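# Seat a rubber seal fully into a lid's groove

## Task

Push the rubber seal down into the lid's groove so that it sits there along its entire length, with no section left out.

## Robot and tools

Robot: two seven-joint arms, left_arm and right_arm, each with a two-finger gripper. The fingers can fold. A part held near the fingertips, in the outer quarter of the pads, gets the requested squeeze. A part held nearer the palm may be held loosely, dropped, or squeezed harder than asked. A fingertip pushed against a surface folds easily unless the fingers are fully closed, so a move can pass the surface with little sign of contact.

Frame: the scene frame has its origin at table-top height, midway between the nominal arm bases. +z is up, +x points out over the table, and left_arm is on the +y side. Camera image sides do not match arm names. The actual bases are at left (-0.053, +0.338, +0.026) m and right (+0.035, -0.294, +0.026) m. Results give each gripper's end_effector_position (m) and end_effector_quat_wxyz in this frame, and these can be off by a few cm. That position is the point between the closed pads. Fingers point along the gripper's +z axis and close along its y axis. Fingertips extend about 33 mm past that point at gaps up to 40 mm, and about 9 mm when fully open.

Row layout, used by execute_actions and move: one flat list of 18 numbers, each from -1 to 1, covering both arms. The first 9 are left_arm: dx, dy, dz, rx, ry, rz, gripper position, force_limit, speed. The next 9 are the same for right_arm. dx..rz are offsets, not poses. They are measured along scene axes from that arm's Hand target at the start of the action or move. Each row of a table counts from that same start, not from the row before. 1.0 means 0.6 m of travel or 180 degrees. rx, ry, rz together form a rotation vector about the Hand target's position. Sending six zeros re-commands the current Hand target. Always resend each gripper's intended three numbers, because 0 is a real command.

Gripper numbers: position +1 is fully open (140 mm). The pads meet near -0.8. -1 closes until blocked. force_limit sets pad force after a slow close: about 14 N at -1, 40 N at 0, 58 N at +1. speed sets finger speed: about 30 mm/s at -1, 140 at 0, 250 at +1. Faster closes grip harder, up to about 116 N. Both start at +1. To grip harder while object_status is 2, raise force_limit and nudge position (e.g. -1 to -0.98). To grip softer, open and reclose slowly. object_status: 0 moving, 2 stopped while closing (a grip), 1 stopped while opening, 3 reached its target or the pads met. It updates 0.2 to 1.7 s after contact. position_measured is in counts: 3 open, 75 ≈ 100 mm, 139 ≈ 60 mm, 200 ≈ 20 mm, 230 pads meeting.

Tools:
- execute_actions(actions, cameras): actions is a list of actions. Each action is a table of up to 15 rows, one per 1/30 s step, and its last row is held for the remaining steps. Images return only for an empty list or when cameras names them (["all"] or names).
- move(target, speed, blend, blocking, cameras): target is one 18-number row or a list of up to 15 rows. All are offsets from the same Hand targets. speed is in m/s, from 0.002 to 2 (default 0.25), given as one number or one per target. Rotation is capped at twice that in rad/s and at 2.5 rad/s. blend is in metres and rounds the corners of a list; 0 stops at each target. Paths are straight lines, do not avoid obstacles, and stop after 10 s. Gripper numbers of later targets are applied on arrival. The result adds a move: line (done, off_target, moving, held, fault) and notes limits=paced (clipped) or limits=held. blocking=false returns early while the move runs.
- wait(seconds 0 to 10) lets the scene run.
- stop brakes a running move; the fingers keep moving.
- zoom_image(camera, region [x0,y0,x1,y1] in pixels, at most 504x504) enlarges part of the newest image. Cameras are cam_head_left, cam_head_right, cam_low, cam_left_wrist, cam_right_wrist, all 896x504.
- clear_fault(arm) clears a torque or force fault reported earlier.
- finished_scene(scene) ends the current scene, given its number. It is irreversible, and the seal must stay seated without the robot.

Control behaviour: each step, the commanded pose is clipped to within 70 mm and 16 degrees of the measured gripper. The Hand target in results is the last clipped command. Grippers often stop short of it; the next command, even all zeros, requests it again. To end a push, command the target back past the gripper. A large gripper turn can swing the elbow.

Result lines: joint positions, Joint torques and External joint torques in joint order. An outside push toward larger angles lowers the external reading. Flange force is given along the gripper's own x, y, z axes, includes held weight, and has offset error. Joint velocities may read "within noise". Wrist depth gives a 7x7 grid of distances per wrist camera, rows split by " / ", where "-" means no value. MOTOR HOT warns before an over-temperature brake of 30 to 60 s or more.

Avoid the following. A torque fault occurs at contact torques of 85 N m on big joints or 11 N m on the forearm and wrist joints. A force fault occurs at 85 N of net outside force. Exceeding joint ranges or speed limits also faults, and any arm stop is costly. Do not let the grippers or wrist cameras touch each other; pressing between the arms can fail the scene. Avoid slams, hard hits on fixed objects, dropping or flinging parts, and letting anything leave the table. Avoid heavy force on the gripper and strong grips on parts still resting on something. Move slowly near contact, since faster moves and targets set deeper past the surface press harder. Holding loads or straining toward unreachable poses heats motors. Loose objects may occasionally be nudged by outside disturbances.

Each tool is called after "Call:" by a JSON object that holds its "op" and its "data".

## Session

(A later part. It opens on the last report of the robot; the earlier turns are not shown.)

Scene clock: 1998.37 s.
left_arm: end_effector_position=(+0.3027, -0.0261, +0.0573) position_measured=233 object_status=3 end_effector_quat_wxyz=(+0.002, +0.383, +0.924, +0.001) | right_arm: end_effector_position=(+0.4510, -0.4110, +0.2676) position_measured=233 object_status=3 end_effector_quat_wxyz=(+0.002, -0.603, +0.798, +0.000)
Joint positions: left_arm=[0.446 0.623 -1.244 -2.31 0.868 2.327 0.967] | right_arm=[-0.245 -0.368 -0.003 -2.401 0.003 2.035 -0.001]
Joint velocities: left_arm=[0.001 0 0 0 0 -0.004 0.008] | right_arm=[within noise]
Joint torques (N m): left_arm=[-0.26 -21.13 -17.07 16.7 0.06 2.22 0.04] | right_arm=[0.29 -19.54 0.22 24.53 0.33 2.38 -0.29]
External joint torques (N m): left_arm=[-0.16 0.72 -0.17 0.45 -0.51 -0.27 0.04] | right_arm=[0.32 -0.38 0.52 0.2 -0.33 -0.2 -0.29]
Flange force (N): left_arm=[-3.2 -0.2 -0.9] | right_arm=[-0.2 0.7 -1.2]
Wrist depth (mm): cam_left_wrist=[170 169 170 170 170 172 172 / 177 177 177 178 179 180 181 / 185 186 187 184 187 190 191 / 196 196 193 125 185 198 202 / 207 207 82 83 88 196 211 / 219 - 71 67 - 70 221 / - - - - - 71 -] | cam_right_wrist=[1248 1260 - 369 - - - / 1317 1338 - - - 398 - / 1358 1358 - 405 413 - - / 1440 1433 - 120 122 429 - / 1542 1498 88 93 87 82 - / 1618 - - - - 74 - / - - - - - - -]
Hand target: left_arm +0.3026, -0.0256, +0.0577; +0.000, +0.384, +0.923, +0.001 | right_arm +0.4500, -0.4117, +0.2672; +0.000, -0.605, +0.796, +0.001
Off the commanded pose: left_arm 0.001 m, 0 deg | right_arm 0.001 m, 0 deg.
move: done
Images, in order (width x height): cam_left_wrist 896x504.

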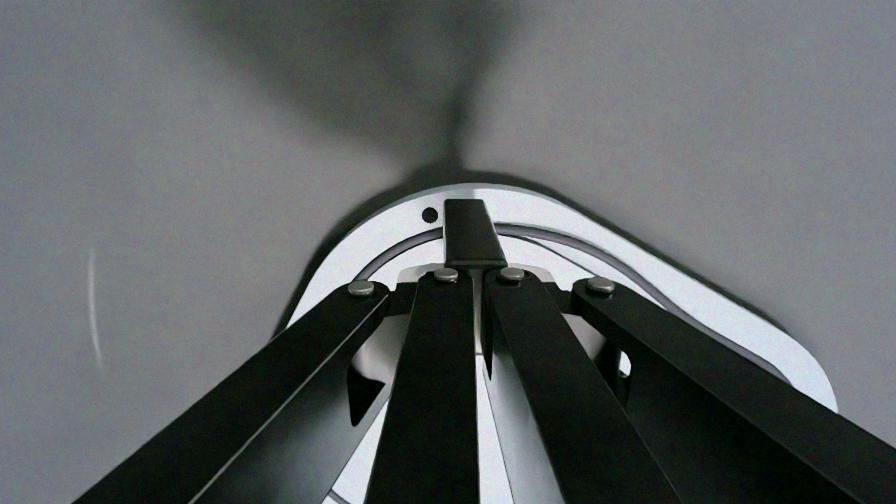

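Call:
{"op": "move", "data": {"target": [[0.02,0.02,0.08,0,0,0,-1,0,0,0,0,0,0,0,0,-1,0,0],[0.08,0.05,0.12,0,0,0.337,-0.324,0,0,0,0,0,0,0,0,-1,0,0]], "speed": 0.2, "blend": [0.02,0], "cameras": ["cam_left_wrist"]}}

Call:
{"op": "zoom_image", "data": {"camera": "cam_left_wrist", "region": [300, 0, 600, 300]}}

Scene clock: 2011.93 s.
left_arm: end_effector_position=(+0.3494, +0.0059, +0.1287) position_measured=170 object_status=0 end_effector_quat_wxyz=(-0.001, -0.131, +0.991, +0.003) | right_arm: end_effector_position=(+0.4510, -0.4110, +0.2676) position_measured=233 object_status=3 end_effector_quat_wxyz=(+0.002, -0.603, +0.798, +0.000)
Joint positions: left_arm=[0.506 0.256 -1.227 -2.277 0.337 2.33 0.377] | right_arm=[-0.245 -0.368 -0.003 -2.401 0.003 2.035 -0.001]
Joint torques (N m): left_arm=[-0.66 -16.65 -7.26 21.74 0.41 2.73 -0.26] | right_arm=[0.28 -19.49 0.25 24.51 0.34 2.36 -0.25]
External joint torques (N m): left_arm=[-0.7 0.09 -0.04 0.44 -0.12 0.21 -0.26] | right_arm=[0.26 -0.32 0.5 0.17 -0.33 -0.21 -0.25]
Flange force (N): left_arm=[0.0 0.0 0.0] | right_arm=[-0.2 0.6 -1.2]
Wrist depth (mm): cam_left_wrist=[231 224 224 234 238 239 241 / 241 234 236 239 250 252 253 / 255 246 248 251 263 266 266 / 269 260 257 260 162 279 281 / 285 83 93 280 94 88 296 / - 71 67 304 - 77 67 / - - - 331 - - 67] | cam_right_wrist=[1254 1267 - - - - - / 1298 1317 - - 391 - - / 1373 1380 417 - - - - / 1417 1425 428 120 - - - / 1551 1524 88 93 87 82 - / 1628 - - - - 74 - / - - - - - - -]
Hand target: left_arm +0.3506, +0.0044, +0.1297; +0.000, -0.134, +0.991, +0.001 | right_arm +0.4500, -0.4117, +0.2672; +0.000, -0.605, +0.796, +0.001
Off the commanded pose: left_arm 0.002 m, 0 deg | right_arm 0.001 m, 0 deg.
move: done
Images, in order (width x height): cam_left_wrist 896x504.

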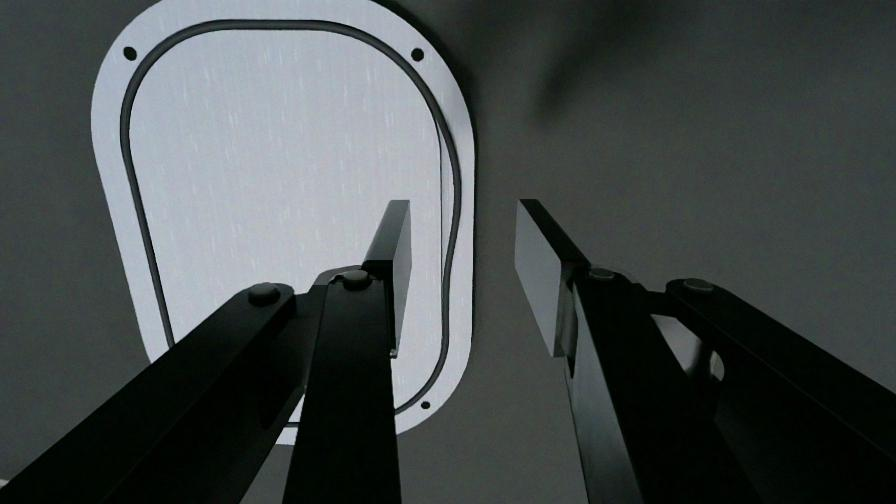

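Scaled by 1.680 from the camera's 896x504 image, which has a finer 1280x720 frame.

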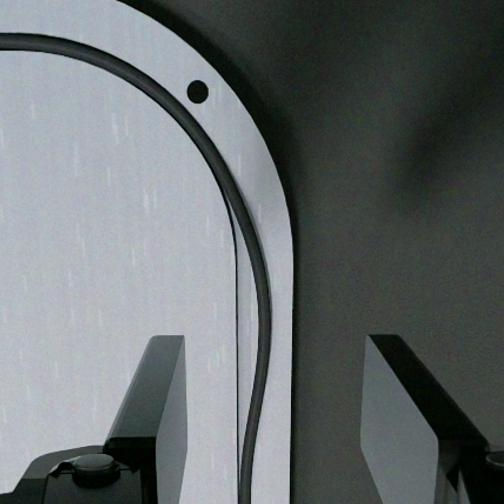

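Call:
{"op": "move", "data": {"target": [[0.009,-0.0093,-0.118,0,0,0.003,-0.38,0.2,0,0,0,0,0,0,0,-1,0,0]], "speed": 0.12, "cameras": ["cam_left_wrist"]}}

Call:
{"op": "zoom_image", "data": {"camera": "cam_left_wrist", "region": [360, 0, 560, 300]}}

Scene clock: 2026.57 s.
left_arm: end_effector_position=(+0.3541, +0.0000, +0.0579) position_measured=177 object_status=3 end_effector_quat_wxyz=(-0.003, -0.136, +0.991, +0.002) | right_arm: end_effector_position=(+0.4510, -0.4110, +0.2676) position_measured=233 object_status=3 end_effector_quat_wxyz=(+0.002, -0.603, +0.798, +0.000)
Joint positions: left_arm=[0.257 0.43 -0.954 -2.263 0.553 2.437 0.222] | right_arm=[-0.245 -0.368 -0.003 -2.401 0.003 2.035 -0.001]
Joint velocities: left_arm=[0 0 0 0 0 0 -0.005] | right_arm=[within noise]
Joint torques (N m): left_arm=[-1.07 -27.25 -9.96 19.16 0.46 2.85 -0.34] | right_arm=[0.27 -19.48 0.22 24.49 0.34 2.37 -0.28]
External joint torques (N m): left_arm=[-1.02 -0.35 0.59 0.46 -0.03 0.32 -0.34] | right_arm=[0.3 -0.25 0.51 0.14 -0.33 -0.21 -0.28]
Flange force (N): left_arm=[-0.5 -4.7 4.2] | right_arm=[-0.3 0.5 -1.0]
Wrist depth (mm): cam_left_wrist=[158 158 159 163 172 174 175 / 165 166 167 169 181 183 185 / 173 175 176 177 190 192 195 / 183 184 183 187 149 203 205 / 193 89 93 197 88 88 216 / - 69 67 211 - 75 67 / - - - 225 - 72 -] | cam_right_wrist=[1254 1267 - - 380 - - / 1311 1285 - - - - 386 / 1365 1358 412 409 - - 392 / 1440 1440 431 121 422 - - / 1533 1515 88 93 87 82 - / 1551 - - - - 74 - / - - - - - - -]
Hand target: left_arm +0.3560, -0.0012, +0.0589; +0.000, -0.139, +0.990, +0.001 | right_arm +0.4500, -0.4117, +0.2672; +0.000, -0.605, +0.796, +0.001
Off the commanded pose: left_arm 0.002 m, 0 deg | right_arm 0.001 m, 0 deg.
move: done
Images, in order (width x height): cam_left_wrist 896x504.

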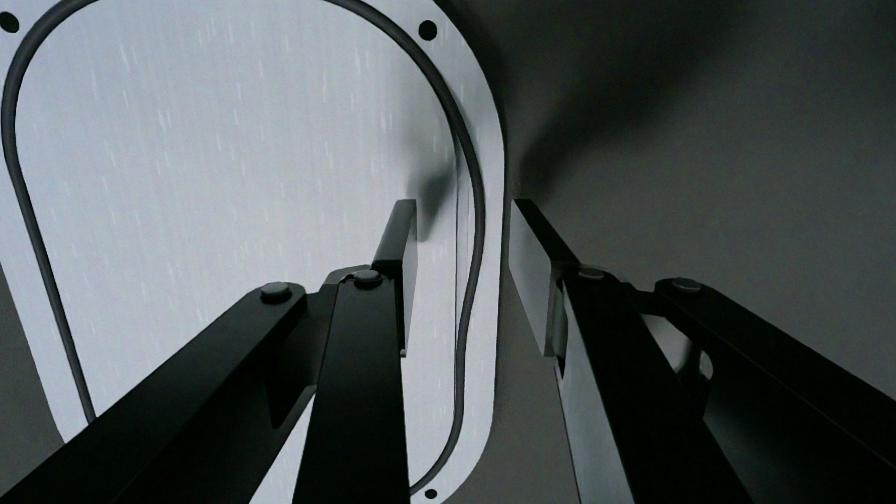

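Scaled by 1.680 from the camera's 896x504 image, which has a finer 1280x720 frame.

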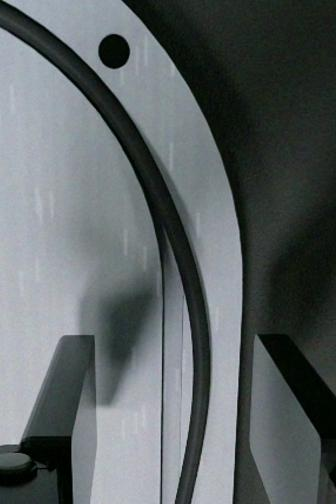

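Call:
{"op": "move", "data": {"target": [[0,0,-0.0148,0,0,0,-0.38,0.2,0,0,0,0,0,0,0,-1,0,0],[0,0,-0.0148,0,0,0,-0.73,0.2,-0.8,0,0,0,0,0,0,-1,0,0]], "speed": 0.05, "cameras": ["cam_left_wrist"]}}

Call:
{"op": "zoom_image", "data": {"camera": "cam_left_wrist", "region": [360, 0, 560, 300]}}

Scene clock: 2033.00 s.
left_arm: end_effector_position=(+0.3544, +0.0001, +0.0494) position_measured=221 object_status=0 end_effector_quat_wxyz=(-0.002, -0.137, +0.991, +0.002) | right_arm: end_effector_position=(+0.4510, -0.4110, +0.2676) position_measured=233 object_status=3 end_effector_quat_wxyz=(+0.002, -0.603, +0.798, +0.000)
Joint positions: left_arm=[0.23 0.444 -0.922 -2.263 0.57 2.453 0.208] | right_arm=[-0.245 -0.368 -0.003 -2.401 0.003 2.035 -0.001]
Joint torques (N m): left_arm=[-1.22 -27.51 -9.98 18.83 0.53 2.85 -0.31] | right_arm=[0.32 -19.47 0.21 24.51 0.34 2.38 -0.29]
External joint torques (N m): left_arm=[-1.23 0.29 0.59 0.4 0.06 0.31 -0.32] | right_arm=[0.31 -0.27 0.48 0.17 -0.33 -0.19 -0.29]
Flange force (N): left_arm=[-1.1 -6.4 6.2] | right_arm=[-0.2 0.4 -1.1]
Wrist depth (mm): cam_left_wrist=[151 151 152 155 165 166 168 / 157 158 159 161 173 174 176 / 165 166 168 168 182 184 185 / 174 175 176 125 191 193 196 / 184 184 81 83 88 201 207 / 193 68 71 67 - 72 218 / - - - - - 69 -] | cam_right_wrist=[1248 1291 - - - - - / 1291 1267 - - - - - / 1351 1373 - - 414 - - / 1410 1425 430 120 407 - - / 1533 1498 88 93 87 82 - / 1608 - - - - 74 467 / - - - - - - -]
Hand target: left_arm +0.3560, -0.0012, +0.0500; +0.000, -0.139, +0.990, +0.001 | right_arm +0.4500, -0.4117, +0.2672; +0.000, -0.605, +0.796, +0.001
Off the commanded pose: left_arm 0.002 m, 0 deg | right_arm 0.001 m, 0 deg.
move: done
Images, in order (width x height): cam_left_wrist 896x504.

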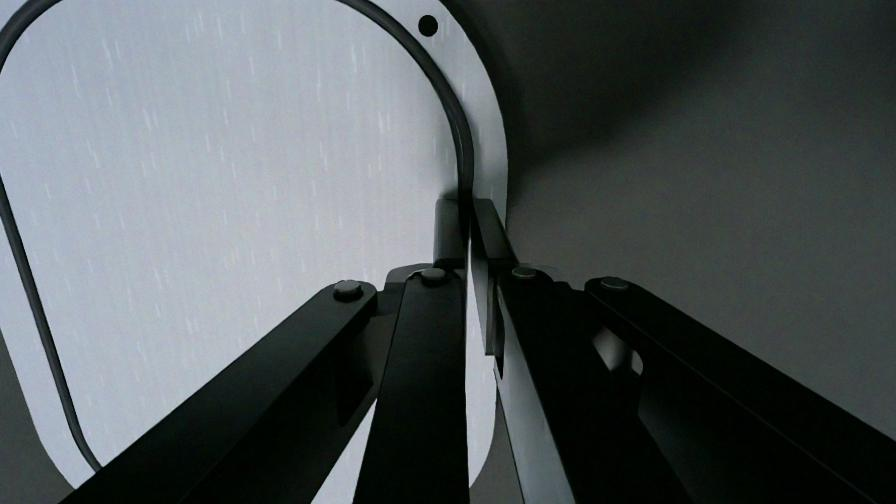

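Scaled by 1.680 from the camera's 896x504 image, which has a finer 1280x720 frame.

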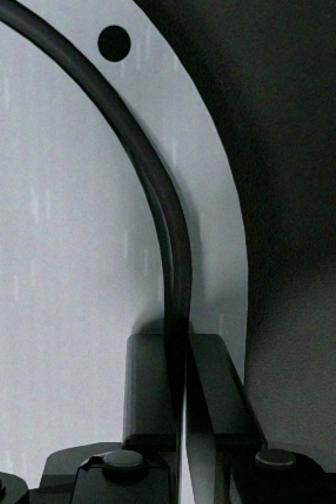

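Call:
{"op": "move", "data": {"target": [[0,0,0.004,0,0,0.0,-0.73,0.2,-0.8,0,0,0,0,0,0,-1,0,0],[0,0,0.004,0,0,0.0,-1,0.2,-0.8,0,0,0,0,0,0,-1,0,0],[-0.005,0.006,-0.0155,0,0,0.0,-1,0.2,-0.8,0,0,0,0,0,0,-1,0,0]], "speed": 0.03, "cameras": ["cam_left_wrist"]}}

Call:
{"op": "zoom_image", "data": {"camera": "cam_left_wrist", "region": [360, 0, 560, 300]}}

Scene clock: 2040.30 s.
left_arm: end_effector_position=(+0.3547, +0.0001, +0.0477) position_measured=230 object_status=3 end_effector_quat_wxyz=(+0.004, -0.136, +0.991, +0.002) | right_arm: end_effector_position=(+0.4510, -0.4110, +0.2676) position_measured=233 object_status=3 end_effector_quat_wxyz=(+0.002, -0.603, +0.798, +0.000)
Joint positions: left_arm=[0.218 0.439 -0.91 -2.27 0.582 2.467 0.198] | right_arm=[-0.245 -0.368 -0.003 -2.401 0.003 2.035 -0.001]
Joint velocities: left_arm=[-0.001 -0.001 0.001 -0.001 0 0.003 -0.004] | right_arm=[within noise]
Joint torques (N m): left_arm=[-1.18 -20.29 -4.58 14.76 1.93 4.25 -0.37] | right_arm=[0.29 -19.5 0.24 24.52 0.34 2.37 -0.28]
External joint torques (N m): left_arm=[-1.2 7.68 5.8 -3.73 1.47 1.69 -0.37] | right_arm=[0.38 -0.37 0.62 0.22 -0.33 -0.2 -0.28]
Flange force (N): left_arm=[-7.0 -15.3 42.5] | right_arm=[-0.5 0.6 -1.2]
Wrist depth (mm): cam_left_wrist=[150 149 150 153 162 163 165 / 156 156 157 159 171 173 174 / 164 165 166 167 180 182 183 / 173 174 174 125 189 191 194 / 183 183 83 83 85 199 206 / 192 67 71 67 - 70 216 / - - - - - 71 -] | cam_right_wrist=[1248 1425 - - - - - / 1279 1273 406 383 - 384 - / 1380 1344 410 - - 412 415 / 1448 1433 - 120 - 434 425 / 1507 1659 88 93 87 87 - / 1639 - - - - 74 - / - - - - - - -]
Hand target: left_arm +0.3530, +0.0024, +0.0407; +0.000, -0.139, +0.990, +0.001 | right_arm +0.4500, -0.4117, +0.2672; +0.000, -0.605, +0.796, +0.001
Off the commanded pose: left_arm 0.008 m, 1 deg | right_arm 0.001 m, 0 deg.
move: off_target (left_arm)
Images, in order (width x height): cam_left_wrist 896x504.

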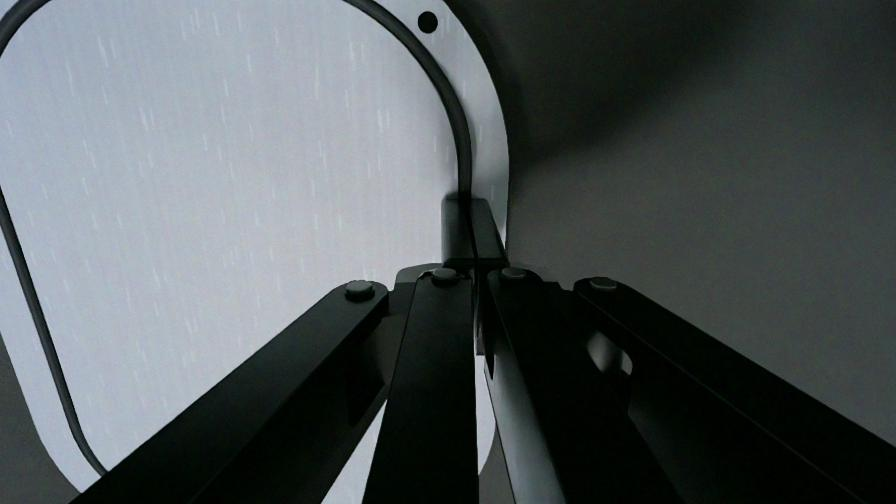

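Scaled by 1.680 from the camera's 896x504 image, which has a finer 1280x720 frame.

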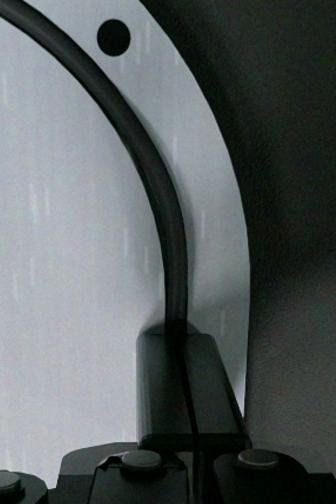

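Call:
{"op": "move", "data": {"target": [[0.004,-0.005,0.012,0,0,0.0,-1,0.2,-0.8,0,0,0,0,0,0,-1,0,0],[0.004,-0.005,0.012,0,0,0.0,-0.62,0.2,-0.8,0,0,0,0,0,0,-1,0,0],[0.004,-0.005,0.029,0,0,0.0,-0.443,0.2,-0.5,0,0,0,0,0,0,-1,0,0]], "speed": 0.03, "cameras": ["cam_left_wrist"]}}

Call:
{"op": "zoom_image", "data": {"camera": "cam_left_wrist", "region": [300, 0, 600, 450]}}

Scene clock: 2052.37 s.
left_arm: end_effector_position=(+0.3558, -0.0012, +0.0580) position_measured=185 object_status=3 end_effector_quat_wxyz=(+0.001, -0.140, +0.990, +0.000) | right_arm: end_effector_position=(+0.4510, -0.4110, +0.2676) position_measured=233 object_status=3 end_effector_quat_wxyz=(+0.002, -0.603, +0.798, +0.000)
Joint positions: left_arm=[0.253 0.428 -0.949 -2.265 0.557 2.448 0.211] | right_arm=[-0.245 -0.368 -0.003 -2.401 0.003 2.035 -0.001]
Joint torques (N m): left_arm=[-0.27 -26.72 -10.72 18.66 0.33 2.36 0.12] | right_arm=[0.32 -19.52 0.24 24.48 0.35 2.37 -0.27]
External joint torques (N m): left_arm=[-0.23 0.3 -0.25 -0.14 -0.15 -0.21 0.12] | right_arm=[0.31 -0.28 0.5 0.1 -0.32 -0.21 -0.27]
Flange force (N): left_arm=[-0.1 -0.5 -0.5] | right_arm=[-0.3 0.7 -1.0]
Wrist depth (mm): cam_left_wrist=[159 158 160 163 172 173 174 / 166 166 167 168 180 182 184 / 175 175 176 178 190 192 193 / 184 185 184 183 197 202 204 / 194 191 94 195 88 88 214 / - 68 76 211 - 72 67 / - - - 225 - 73 -] | cam_right_wrist=[1225 384 - - - - 364 / 1331 1317 - - - - - / 1365 1351 420 - - - - / 1440 1440 434 120 - - - / 1498 1481 88 93 87 82 - / 1628 - - - - 74 - / - - - - - - -]
Hand target: left_arm +0.3554, -0.0006, +0.0581; +0.000, -0.139, +0.990, +0.001 | right_arm +0.4500, -0.4117, +0.2672; +0.000, -0.605, +0.796, +0.001
Off the commanded pose: left_arm 0.001 m, 0 deg | right_arm 0.001 m, 0 deg.
move: done
Images, in order (width x height): cam_left_wrist 896x504.

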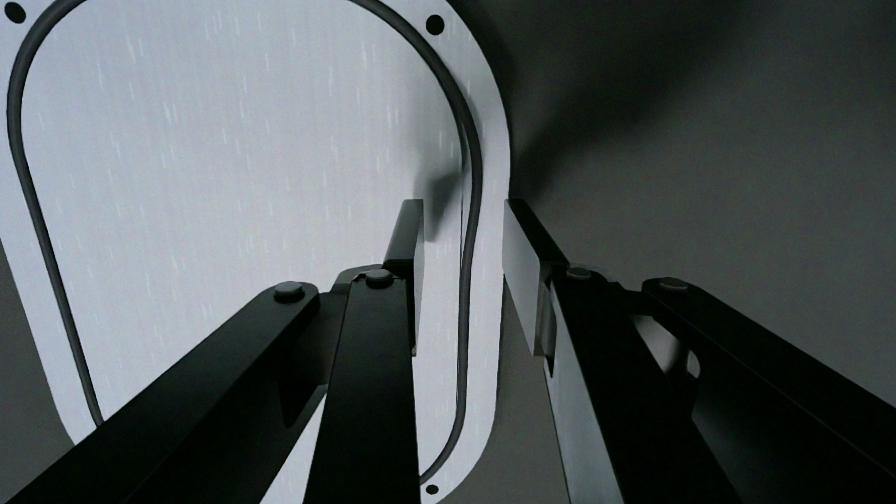

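Scaled by 1.120 from the camera's 896x504 image, which has a finer 1280x720 frame.

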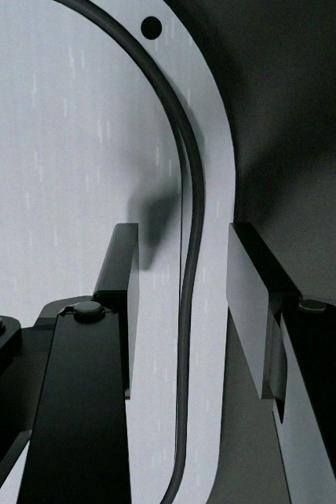

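Call:
{"op": "move", "data": {"target": [[-0.0262,-0.0055,0,0,0,0.0,-0.443,0.2,0,0,0,0,0,0,0,-1,0,0],[-0.0262,-0.0055,-0.0145,0,0,0.0,-0.443,0.2,0,0,0,0,0,0,0,-1,0,0],[-0.0262,-0.0055,-0.0145,0,0,0.0,-0.73,0.2,-0.8,0,0,0,0,0,0,-1,0,0],[-0.0262,-0.0055,-0.0105,0,0,0.0,-0.73,0.2,-0.8,0,0,0,0,0,0,-1,0,0],[-0.0262,-0.0055,-0.0105,0,0,0.0,-1,0.2,-0.8,0,0,0,0,0,0,-1,0,0]], "speed": 0.05, "cameras": ["cam_left_wrist"]}}

Call:
{"op": "zoom_image", "data": {"camera": "cam_left_wrist", "region": [360, 0, 560, 300]}}

Scene clock: 2075.43 s.
left_arm: end_effector_position=(+0.3403, -0.0040, +0.0517) position_measured=229 object_status=0 end_effector_quat_wxyz=(+0.000, -0.138, +0.990, +0.001) | right_arm: end_effector_position=(+0.4510, -0.4110, +0.2676) position_measured=233 object_status=3 end_effector_quat_wxyz=(+0.002, -0.603, +0.798, +0.000)
Joint positions: left_arm=[0.236 0.416 -0.945 -2.299 0.559 2.473 0.188] | right_arm=[-0.245 -0.368 -0.003 -2.401 0.003 2.035 -0.001]
Joint torques (N m): left_arm=[-0.32 -26.44 -10.37 18.08 0.09 2.61 -0.14] | right_arm=[0.29 -19.53 0.26 24.48 0.35 2.36 -0.29]
External joint torques (N m): left_arm=[-0.36 -0.1 -0.39 -0.39 -0.37 0.05 -0.14] | right_arm=[0.26 -0.47 0.51 0.25 -0.32 -0.2 -0.29]
Flange force (N): left_arm=[1.8 1.2 -1.4] | right_arm=[-0.2 0.8 -1.4]
Wrist depth (mm): cam_left_wrist=[152 153 154 164 167 167 169 / 160 161 162 164 175 177 177 / 168 169 170 171 185 187 187 / 177 179 179 119 193 197 197 / 187 187 84 83 88 203 210 / 197 - 71 67 - 70 220 / - - - - - 71 -] | cam_right_wrist=[1243 1267 - 381 - - - / 1285 1225 399 389 - - - / 1402 1338 412 - - - - / 1425 1433 - 120 422 - - / 1507 1490 88 93 87 82 - / 1599 - - - - 74 - / - - - - - - -]
Hand target: left_arm +0.3396, -0.0039, +0.0518; +0.000, -0.139, +0.990, +0.001 | right_arm +0.4500, -0.4117, +0.2672; +0.000, -0.605, +0.796, +0.001
Off the commanded pose: left_arm 0.001 m, 0 deg | right_arm 0.001 m, 0 deg.
move: done
Images, in order (width x height): cam_left_wrist 896x504.

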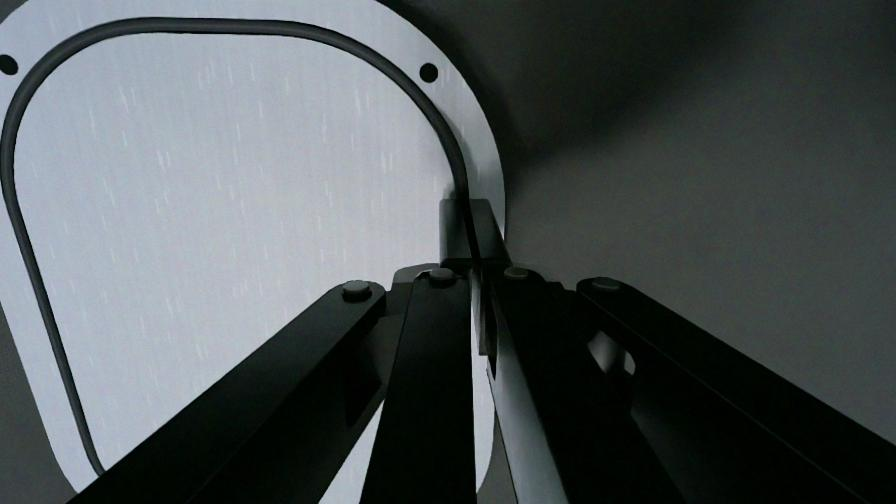

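Scaled by 1.680 from the camera's 896x504 image, which has a finer 1280x720 frame.

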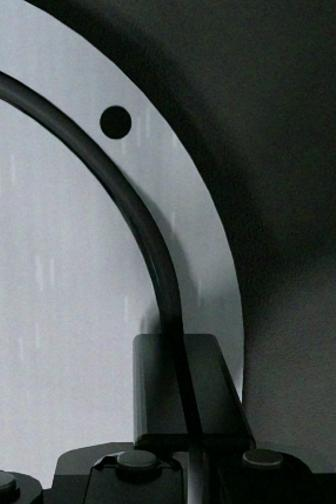

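Call:
{"op": "move", "data": {"target": [[-0.005,0.006,-0.0205,0,0,0.0,-1,0.2,-0.8,0,0,0,0,0,0,-1,0,0]], "speed": 0.03}}

Call:
{"op": "move", "data": {"target": [[0.004,-0.005,0.012,0,0,0.0,-1,0.2,-0.8,0,0,0,0,0,0,-1,0,0],[0.004,-0.005,0.032,0,0,0.0,-1,0.2,-0.8,0,0,0,0,0,0,-1,0,0]], "speed": 0.03, "cameras": ["cam_left_wrist"]}}

Call:
{"op": "zoom_image", "data": {"camera": "cam_left_wrist", "region": [300, 0, 600, 450]}}

Scene clock: 2081.30 s.
left_arm: end_effector_position=(+0.3394, -0.0037, +0.0475) position_measured=229 object_status=2 end_effector_quat_wxyz=(+0.005, -0.135, +0.991, +0.001) | right_arm: end_effector_position=(+0.4510, -0.4110, +0.2676) position_measured=233 object_status=3 end_effector_quat_wxyz=(+0.002, -0.603, +0.798, +0.000)
Joint positions: left_arm=[0.217 0.414 -0.926 -2.307 0.574 2.489 0.177] | right_arm=[-0.245 -0.368 -0.003 -2.401 0.003 2.035 -0.001]
Joint velocities: left_arm=[-0.002 -0.002 0.001 -0.001 -0.001 0.001 -0.004] | right_arm=[within noise]
Joint torques (N m): left_arm=[-0.76 -18.51 -3.59 13.98 2 4.08 -0.42] | right_arm=[0.29 -19.5 0.24 24.53 0.34 2.37 -0.28]
External joint torques (N m): left_arm=[-0.83 8.14 6.19 -4.4 1.56 1.5 -0.42] | right_arm=[0.4 -0.41 0.64 0.24 -0.33 -0.2 -0.28]
Flange force (N): left_arm=[-7.2 -15.7 46.7] | right_arm=[-0.5 0.7 -1.3]
Wrist depth (mm): cam_left_wrist=[149 149 150 160 162 163 164 / 156 156 157 160 171 172 173 / 164 165 166 167 180 181 183 / 173 174 175 119 189 192 194 / 183 184 83 83 88 200 206 / 193 - 71 67 - 70 216 / - - - - - 71 -] | cam_right_wrist=[1237 1092 - - - - - / 1298 1311 - - 395 - - / 1365 1358 - - - - - / 1425 1473 - 120 - 428 - / 1524 1533 88 93 87 82 - / 1599 - - - - 74 - / - - - - - - -]
Hand target: left_arm +0.3366, -0.0003, +0.0395; +0.000, -0.139, +0.990, +0.001 | right_arm +0.4500, -0.4117, +0.2672; +0.000, -0.605, +0.796, +0.001
Off the commanded pose: left_arm 0.009 m, 1 deg | right_arm 0.001 m, 0 deg.
move: off_target (left_arm)

Scene clock: 2082.90 s.
left_arm: end_effector_position=(+0.3401, -0.0042, +0.0588) position_measured=229 object_status=2 end_effector_quat_wxyz=(+0.001, -0.141, +0.990, -0.001) | right_arm: end_effector_position=(+0.4510, -0.4110, +0.2676) position_measured=233 object_status=3 end_effector_quat_wxyz=(+0.002, -0.603, +0.798, +0.000)
Joint positions: left_arm=[0.257 0.398 -0.97 -2.304 0.539 2.467 0.195] | right_arm=[-0.245 -0.368 -0.003 -2.401 0.003 2.035 -0.001]
Joint velocities: left_arm=[0.001 -0.001 0 0.001 0 -0.005 0.007] | right_arm=[within noise]
Joint torques (N m): left_arm=[0.13 -25.18 -10.5 18.63 -0.01 2.41 0.07] | right_arm=[0.28 -19.47 0.28 24.55 0.34 2.37 -0.25]
External joint torques (N m): left_arm=[0.05 0.31 -0.82 -0.16 -0.48 -0.16 0.07] | right_arm=[0.22 -0.39 0.48 0.28 -0.33 -0.19 -0.25]
Flange force (N): left_arm=[1.0 1.8 -3.8] | right_arm=[-0.2 0.5 -1.4]
Wrist depth (mm): cam_left_wrist=[159 159 160 169 172 174 175 / 167 167 169 171 182 183 184 / 176 177 178 178 191 193 194 / 186 186 187 120 200 204 204 / 196 195 83 83 88 211 218 / 206 - 71 67 - 70 228 / - - - - - 71 -] | cam_right_wrist=[1243 1365 - - 369 372 - / 1317 1231 - - - - - / 1373 1351 - 400 - - - / 1456 1425 - 120 - 435 - / 1515 1473 88 93 87 82 465 / 1618 - - - - 74 - / - - - - - - -]
Hand target: left_arm +0.3390, -0.0033, +0.0587; +0.000, -0.139, +0.990, +0.001 | right_arm +0.4500, -0.4117, +0.2672; +0.000, -0.605, +0.796, +0.001
Off the commanded pose: left_arm 0.001 m, 0 deg | right_arm 0.001 m, 0 deg.
move: done
Images, in order (width x height): cam_left_wrist 896x504.

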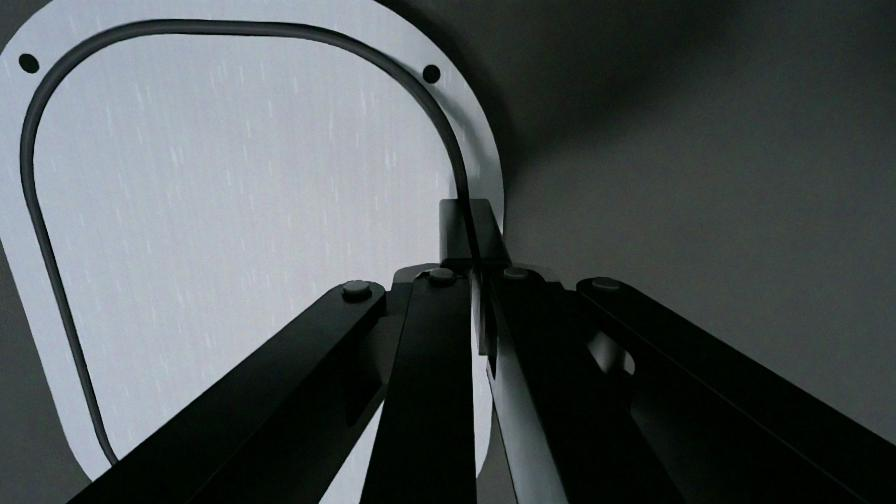

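Scaled by 1.120 from the camera's 896x504 image, which has a finer 1280x720 frame.

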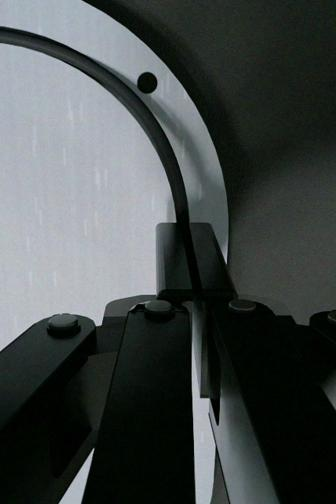

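Call:
{"op": "move", "data": {"target": [[0,0,-0.0183,0,0,0.0,-1,0.2,-0.8,0,0,0,0,0,0,-1,0,0],[0,0,-0.0183,0,0,0.0,-0.70,0.2,-0.8,0,0,0,0,0,0,-1,0,0],[0,0,-0.0122,0,0,0.0,-0.70,0.2,-0.8,0,0,0,0,0,0,-1,0,0],[0,0,-0.0122,0,0,0.0,-1,0.3,-0.6,0,0,0,0,0,0,-1,0,0]], "speed": 0.03, "cameras": ["cam_left_wrist"]}}

Scene clock: 2091.90 s.
left_arm: end_effector_position=(+0.3395, -0.0037, +0.0512) position_measured=228 object_status=0 end_effector_quat_wxyz=(+0.000, -0.139, +0.990, +0.000) | right_arm: end_effector_position=(+0.4510, -0.4110, +0.2676) position_measured=233 object_status=3 end_effector_quat_wxyz=(+0.002, -0.603, +0.798, +0.000)
Joint positions: left_arm=[0.236 0.413 -0.944 -2.303 0.558 2.478 0.187] | right_arm=[-0.245 -0.368 -0.003 -2.401 0.003 2.035 -0.001]
Joint torques (N m): left_arm=[-0.31 -26.11 -10.35 18.32 0.21 2.59 -0.03] | right_arm=[0.33 -19.51 0.26 24.51 0.34 2.37 -0.27]
External joint torques (N m): left_arm=[-0.16 0.18 -0.28 -0.05 -0.25 0.03 -0.03] | right_arm=[0.41 -0.33 0.63 0.18 -0.33 -0.2 -0.27]
Flange force (N): left_arm=[0.4 0.0 -0.7] | right_arm=[-0.5 0.6 -1.2]
Wrist depth (mm): cam_left_wrist=[152 154 152 163 166 167 168 / 160 160 161 164 174 176 177 / 167 169 170 171 184 185 187 / 178 178 179 119 192 195 197 / 187 187 84 83 88 202 208 / 197 - 71 67 - 70 220 / - - - - - 72 -] | cam_right_wrist=[1225 1140 - - - - - / 1298 1279 - - 394 - - / 1358 1373 - - 414 - - / 1456 1448 - 120 - 429 - / 1533 1481 88 93 87 98 - / 1618 - - - - 74 - / - - - - - - -]
Hand target: left_arm +0.3390, -0.0033, +0.0514; +0.000, -0.139, +0.990, +0.001 | right_arm +0.4500, -0.4117, +0.2672; +0.000, -0.605, +0.796, +0.001
Off the commanded pose: left_arm 0.001 m, 0 deg | right_arm 0.001 m, 0 deg.
move: done
Images, in order (width x height): cam_left_wrist 896x504.

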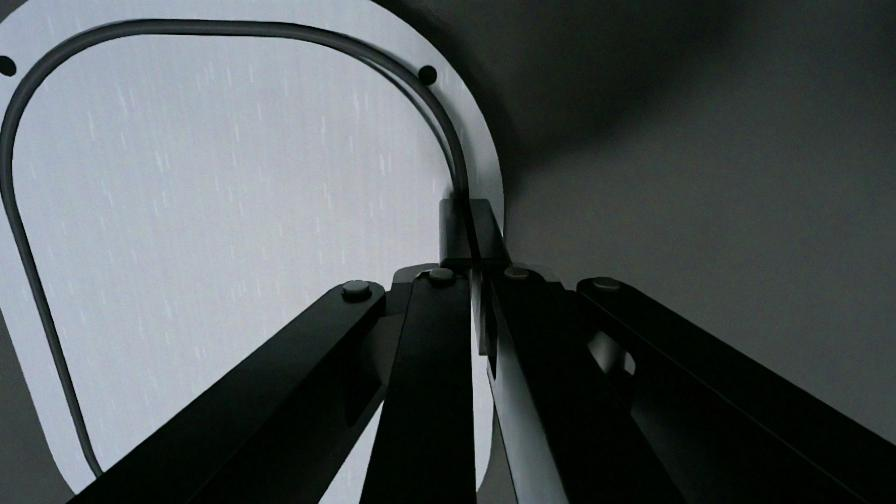

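Call:
{"op": "move", "data": {"target": [[-0.005,0.006,-0.022,0,0,0.0,-1,0.3,-0.6,0,0,0,0,0,0,-1,0,0]], "speed": 0.03, "cameras": ["cam_left_wrist"]}}

Call:
{"op": "zoom_image", "data": {"camera": "cam_left_wrist", "region": [360, 0, 560, 300]}}

Scene clock: 2114.80 s.
left_arm: end_effector_position=(+0.3390, -0.0038, +0.0475) position_measured=228 object_status=2 end_effector_quat_wxyz=(+0.006, -0.135, +0.991, +0.001) | right_arm: end_effector_position=(+0.4510, -0.4110, +0.2676) position_measured=233 object_status=3 end_effector_quat_wxyz=(+0.002, -0.603, +0.798, +0.000)
Joint positions: left_arm=[0.214 0.411 -0.924 -2.309 0.575 2.491 0.176] | right_arm=[-0.245 -0.368 -0.003 -2.401 0.003 2.035 -0.001]
Joint torques (N m): left_arm=[-0.96 -16.98 -2.53 13.27 2.26 4.39 -0.35] | right_arm=[0.29 -19.53 0.26 24.51 0.34 2.37 -0.27]
External joint torques (N m): left_arm=[-0.87 9.61 7.3 -5.08 1.81 1.81 -0.35] | right_arm=[0.29 -0.33 0.53 0.2 -0.33 -0.2 -0.27]
Flange force (N): left_arm=[-8.9 -18.2 54.7] | right_arm=[-0.3 0.5 -1.2]
Wrist depth (mm): cam_left_wrist=[148 150 148 160 162 163 164 / 156 156 157 160 171 172 173 / 164 165 166 167 180 181 183 / 173 174 175 119 189 191 193 / 184 184 83 83 88 199 205 / 193 - 71 67 - 70 217 / - - - - - 71 -] | cam_right_wrist=[1237 1351 391 - - - - / 1331 1317 - 394 - 382 - / 1358 1358 419 403 - - - / 1440 1425 - 120 - - - / 1533 1507 88 93 87 82 - / 1618 - - - - 74 - / - - - - - - -]
Hand target: left_arm +0.3360, +0.0003, +0.0382; +0.000, -0.139, +0.990, +0.001 | right_arm +0.4500, -0.4117, +0.2672; +0.000, -0.605, +0.796, +0.001
Off the commanded pose: left_arm 0.011 m, 1 deg | right_arm 0.001 m, 0 deg.
move: off_target (left_arm)
Images, in order (width x height): cam_left_wrist 896x504.

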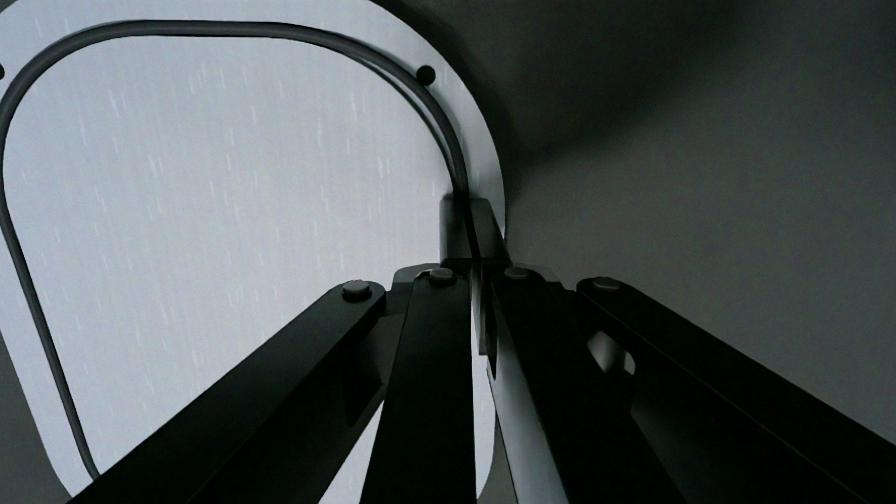

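Scaled by 1.680 from the camera's 896x504 image, which has a finer 1280x720 frame.

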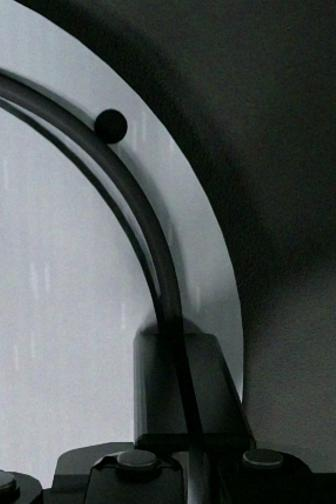

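Call:
{"op": "move", "data": {"target": [[0.005,-0.006,0.0205,0,0,0.0,-1,0.3,-0.6,0,0,0,0,0,0,-1,0,0],[0.0078,-0.0085,0.0205,0,0,0.0,-1,0.3,-0.6,0,0,0,0,0,0,-1,0,0],[0.0078,-0.0085,0.0155,0,0,0.0,-1,0.3,-0.6,0,0,0,0,0,0,-1,0,0],[0.0078,-0.0085,0.0155,0,0,0.0,-0.73,0.3,-0.6,0,0,0,0,0,0,-1,0,0],[0.0078,-0.0085,0.022,0,0,0.0,-0.73,0.3,-0.6,0,0,0,0,0,0,-1,0,0],[0.0078,-0.0085,0.022,0,0,0.0,-1,0.3,-0.6,0,0,0,0,0,0,-1,0,0]], "speed": 0.03, "cameras": ["cam_left_wrist"]}}

Call:
{"op": "zoom_image", "data": {"camera": "cam_left_wrist", "region": [360, 0, 560, 300]}}

Scene clock: 2128.10 s.
left_arm: end_effector_position=(+0.3408, -0.0053, +0.0510) position_measured=229 object_status=0 end_effector_quat_wxyz=(+0.000, -0.140, +0.990, +0.000) | right_arm: end_effector_position=(+0.4510, -0.4110, +0.2676) position_measured=233 object_status=3 end_effector_quat_wxyz=(+0.002, -0.603, +0.798, +0.000)
Joint positions: left_arm=[0.231 0.419 -0.941 -2.296 0.561 2.475 0.183] | right_arm=[-0.245 -0.368 -0.003 -2.401 0.003 2.035 -0.001]
Joint torques (N m): left_arm=[-0.28 -26.32 -10.67 18.47 0.31 2.35 0.06] | right_arm=[0.29 -19.51 0.22 24.52 0.34 2.37 -0.25]
External joint torques (N m): left_arm=[-0.24 0.23 -0.56 0.04 -0.15 -0.21 0.06] | right_arm=[0.26 -0.31 0.46 0.21 -0.33 -0.2 -0.25]
Flange force (N): left_arm=[0.1 -0.6 -1.5] | right_arm=[-0.2 0.5 -1.2]
Wrist depth (mm): cam_left_wrist=[152 153 153 164 166 167 168 / 159 160 161 163 174 175 177 / 168 168 169 170 184 186 186 / 177 178 178 120 192 195 196 / 187 186 83 83 88 202 208 / 197 - 71 67 - 70 219 / - - - - - 71 -] | cam_right_wrist=[1237 1248 - - - - - / 1291 1248 - - - - - / 1358 1344 - - - - - / 1456 1433 430 120 423 - - / 1524 1507 88 93 87 98 - / 1608 - - - - 74 473 / - - - - - - -]
Hand target: left_arm +0.3407, -0.0048, +0.0514; +0.000, -0.139, +0.990, +0.001 | right_arm +0.4500, -0.4117, +0.2672; +0.000, -0.605, +0.796, +0.001
Off the commanded pose: left_arm 0.001 m, 0 deg | right_arm 0.001 m, 0 deg.
move: done
Images, in order (width x height): cam_left_wrist 896x504.

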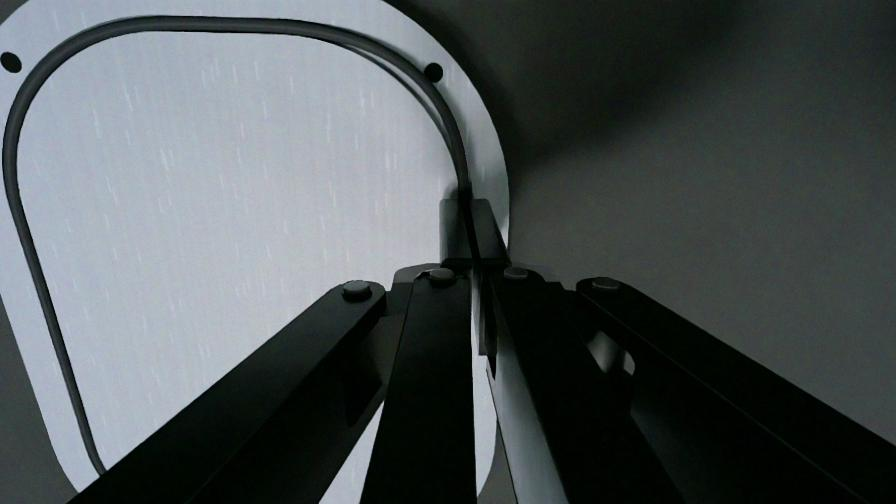

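Scaled by 1.680 from the camera's 896x504 image, which has a finer 1280x720 frame.

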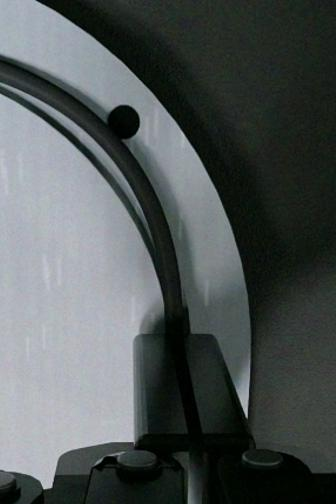

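Call:
{"op": "move", "data": {"target": [[-0.005,0.006,-0.021,0,0,0.0,-1,0.3,-0.6,0,0,0,0,0,0,-1,0,0]], "speed": 0.03, "cameras": ["cam_left_wrist"]}}

Call:
{"op": "zoom_image", "data": {"camera": "cam_left_wrist", "region": [360, 0, 560, 300]}}

Scene clock: 2132.27 s.
left_arm: end_effector_position=(+0.3400, -0.0039, +0.0475) position_measured=229 object_status=2 end_effector_quat_wxyz=(+0.005, -0.136, +0.991, +0.003) | right_arm: end_effector_position=(+0.4510, -0.4110, +0.2676) position_measured=233 object_status=3 end_effector_quat_wxyz=(+0.002, -0.603, +0.798, +0.000)
Joint positions: left_arm=[0.213 0.417 -0.925 -2.302 0.578 2.483 0.173] | right_arm=[-0.245 -0.368 -0.003 -2.401 0.003 2.035 -0.001]
Joint torques (N m): left_arm=[-0.47 -16.48 -2.76 13.82 2.38 4.82 -0.32] | right_arm=[0.3 -19.51 0.25 24.52 0.35 2.38 -0.27]
External joint torques (N m): left_arm=[-0.36 10.37 7.27 -4.58 1.93 2.24 -0.32] | right_arm=[0.28 -0.31 0.49 0.16 -0.32 -0.19 -0.27]
Flange force (N): left_arm=[-10.5 -19.2 55.4] | right_arm=[-0.2 0.6 -1.1]
Wrist depth (mm): cam_left_wrist=[148 149 148 160 162 163 164 / 155 156 157 160 171 172 174 / 164 164 166 167 180 183 183 / 173 174 175 119 189 192 194 / 183 183 83 83 88 199 206 / 192 - 71 67 - 70 217 / - - - - - 71 -] | cam_right_wrist=[1243 1049 - - - - 365 / 1298 1298 - - - - 377 / 1358 1338 - - - 420 - / 1425 1448 - 120 416 424 419 / 1524 1524 88 93 87 82 - / 1639 - - - - 74 - / - - - - - - -]
Hand target: left_arm +0.3377, -0.0012, +0.0388; +0.000, -0.139, +0.990, +0.001 | right_arm +0.4500, -0.4117, +0.2672; +0.000, -0.605, +0.796, +0.001
Off the commanded pose: left_arm 0.009 m, 1 deg | right_arm 0.001 m, 0 deg.
move: off_target (left_arm)
Images, in order (width x height): cam_left_wrist 896x504.

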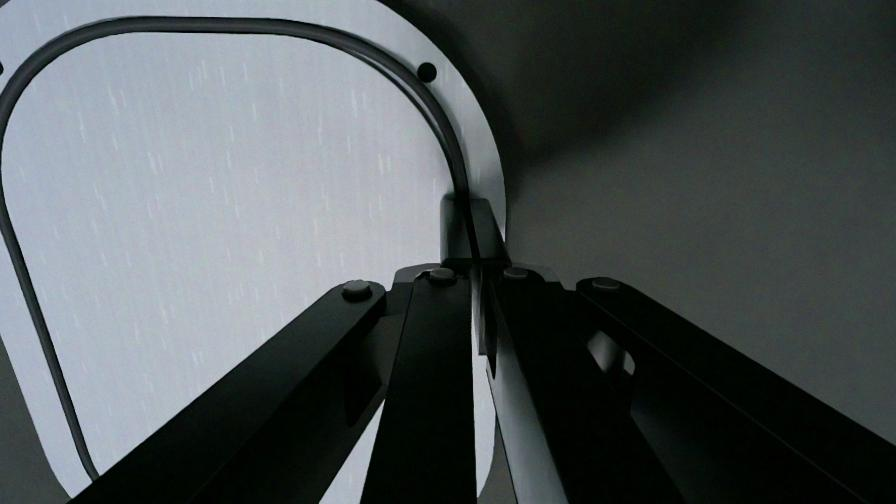

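Scaled by 1.680 from the camera's 896x504 image, which has a finer 1280x720 frame.

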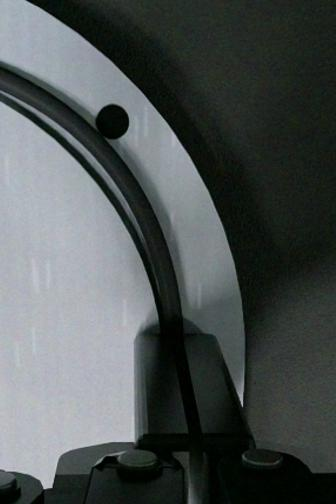

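Call:
{"op": "move", "data": {"target": [[0.005,-0.006,0.021,0,0,0.0,-1,0.3,-0.6,0,0,0,0,0,0,-1,0,0],[0.0055,-0.007,0.0145,0,0,0.0,-1,0.3,-0.6,0,0,0,0,0,0,-1,0,0],[0.0055,-0.007,0.0145,0,0,0.0,-0.73,0.3,-0.6,0,0,0,0,0,0,-1,0,0],[0.0055,-0.007,0.0205,0,0,0.0,-0.73,0.3,-0.6,0,0,0,0,0,0,-1,0,0],[0.0055,-0.007,0.0205,0,0,0.0,-1,0.3,-0.6,0,0,0,0,0,0,-1,0,0],[0.0035,-0.0055,0.002,0,0,0.0,-1,0.3,-0.6,0,0,0,0,0,0,-1,0,0]], "speed": 0.03, "cameras": ["cam_left_wrist"]}}

Call:
{"op": "zoom_image", "data": {"camera": "cam_left_wrist", "region": [360, 0, 560, 300]}}

Scene clock: 2141.50 s.
left_arm: end_effector_position=(+0.3414, -0.0070, +0.0493) position_measured=230 object_status=3 end_effector_quat_wxyz=(+0.006, -0.135, +0.991, +0.003) | right_arm: end_effector_position=(+0.4510, -0.4110, +0.2676) position_measured=233 object_status=3 end_effector_quat_wxyz=(+0.002, -0.603, +0.798, +0.000)
Joint positions: left_arm=[0.207 0.421 -0.924 -2.291 0.579 2.474 0.171] | right_arm=[-0.245 -0.368 -0.003 -2.401 0.003 2.035 -0.001]
Joint velocities: left_arm=[-0.002 0 0 0 0 0 -0.006] | right_arm=[within noise]
Joint torques (N m): left_arm=[-0.87 -15.41 -2.16 14.68 2.38 5.53 -0.25] | right_arm=[0.32 -19.54 0.23 24.5 0.35 2.38 -0.26]
External joint torques (N m): left_arm=[-0.75 11.55 7.94 -3.69 1.93 2.97 -0.25] | right_arm=[0.32 -0.4 0.49 0.2 -0.32 -0.19 -0.26]
Flange force (N): left_arm=[-13.6 -25.3 61.3] | right_arm=[-0.3 0.7 -1.2]
Wrist depth (mm): cam_left_wrist=[149 150 150 160 164 165 166 / 157 157 159 161 173 174 176 / 165 166 167 167 183 184 185 / 175 176 177 124 191 194 196 / 185 186 83 83 88 201 209 / 195 - 71 67 - 70 220 / - - - - - 71 -] | cam_right_wrist=[1248 1165 - 372 - 371 - / 1304 1267 - - - - - / 1365 1365 - - - - - / 1465 1425 - 120 429 - - / 1533 1515 88 93 87 83 458 / 1608 - - - - 74 471 / - - - - - - -]
Hand target: left_arm +0.3398, -0.0045, +0.0400; +0.000, -0.139, +0.990, +0.001 | right_arm +0.4500, -0.4117, +0.2672; +0.000, -0.605, +0.796, +0.001
Off the commanded pose: left_arm 0.010 m, 1 deg | right_arm 0.001 m, 0 deg.
move: off_target (left_arm)
Images, in order (width x height): cam_left_wrist 896x504.

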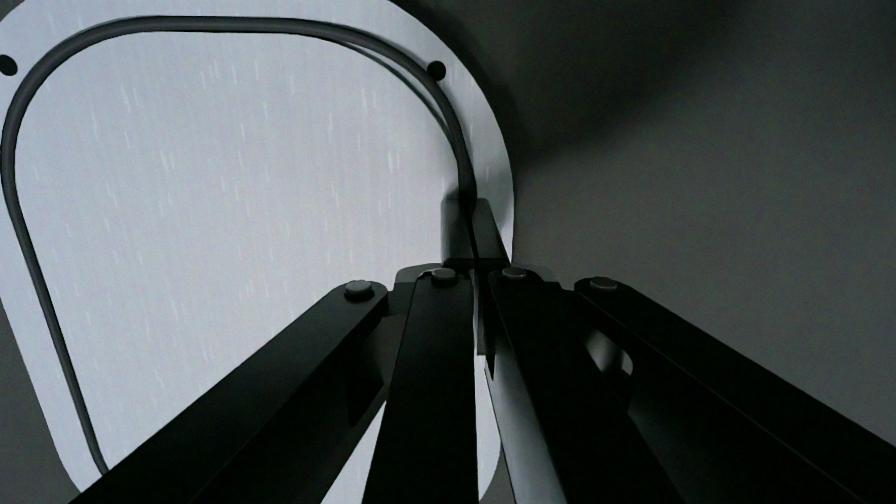

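Scaled by 1.680 from the camera's 896x504 image, which has a finer 1280x720 frame.

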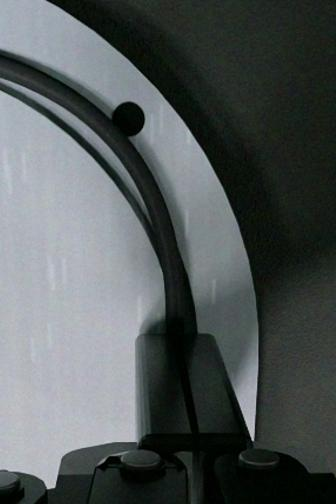

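Call:
{"op": "move", "data": {"target": [[0.003,-0.004,0.02,0,0,0.0,-1,0.3,-0.6,0,0,0,0,0,0,-1,0,0],[0.003,-0.004,0.02,0,0,0.0,-0.62,0.3,-0.6,0,0,0,0,0,0,-1,0,0],[0.003,-0.004,0.04,0,0,0.0,-0.62,0.3,-0.6,0,0,0,0,0,0,-1,0,0]], "speed": 0.04, "cameras": ["cam_left_wrist"]}}

Call:
{"op": "zoom_image", "data": {"camera": "cam_left_wrist", "region": [300, 0, 600, 450]}}

Scene clock: 2161.97 s.
left_arm: end_effector_position=(+0.3421, -0.0076, +0.0637) position_measured=208 object_status=3 end_effector_quat_wxyz=(+0.001, -0.141, +0.990, +0.000) | right_arm: end_effector_position=(+0.4510, -0.4110, +0.2676) position_measured=233 object_status=3 end_effector_quat_wxyz=(+0.002, -0.603, +0.798, +0.000)
Joint positions: left_arm=[0.263 0.402 -0.984 -2.289 0.537 2.449 0.196] | right_arm=[-0.245 -0.368 -0.003 -2.401 0.003 2.035 -0.001]
Joint velocities: left_arm=[0.001 0 -0.003 0.002 0 -0.004 0.006] | right_arm=[within noise]
Joint torques (N m): left_arm=[-0.18 -25.15 -10.16 18.82 -0.02 2.34 0.11] | right_arm=[0.28 -19.51 0.23 24.5 0.34 2.37 -0.25]
External joint torques (N m): left_arm=[-0.17 0.23 -0.2 -0.03 -0.49 -0.22 0.11] | right_arm=[0.31 -0.37 0.53 0.23 -0.33 -0.19 -0.25]
Flange force (N): left_arm=[0.0 -0.1 -1.7] | right_arm=[-0.3 0.6 -1.3]
Wrist depth (mm): cam_left_wrist=[163 163 165 173 177 179 180 / 171 172 173 175 187 187 189 / 180 181 182 183 196 197 199 / 190 191 190 138 203 209 210 / 201 198 89 94 89 84 223 / 211 68 71 71 - 72 231 / - - - - - 70 -] | cam_right_wrist=[1260 1186 - - - - 354 / 1311 1254 - - - - - / 1373 1358 - - - - - / 1433 1440 - 120 - - - / 1542 1515 88 93 87 82 - / 1628 - - - - 74 470 / - - - - - - -]
Hand target: left_arm +0.3416, -0.0069, +0.0640; +0.000, -0.139, +0.990, +0.001 | right_arm +0.4500, -0.4117, +0.2672; +0.000, -0.605, +0.796, +0.001
Off the commanded pose: left_arm 0.001 m, 0 deg | right_arm 0.001 m, 0 deg.
move: done
Images, in order (width x height): cam_left_wrist 896x504.

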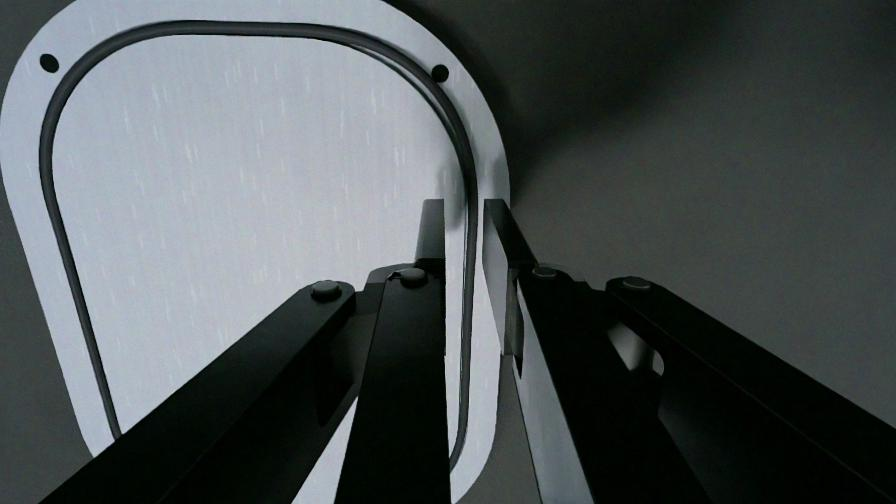

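Scaled by 1.120 from the camera's 896x504 image, which has a finer 1280x720 frame.

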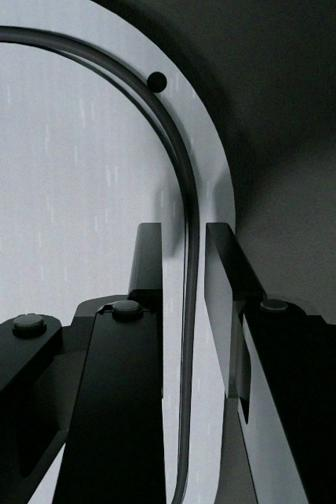

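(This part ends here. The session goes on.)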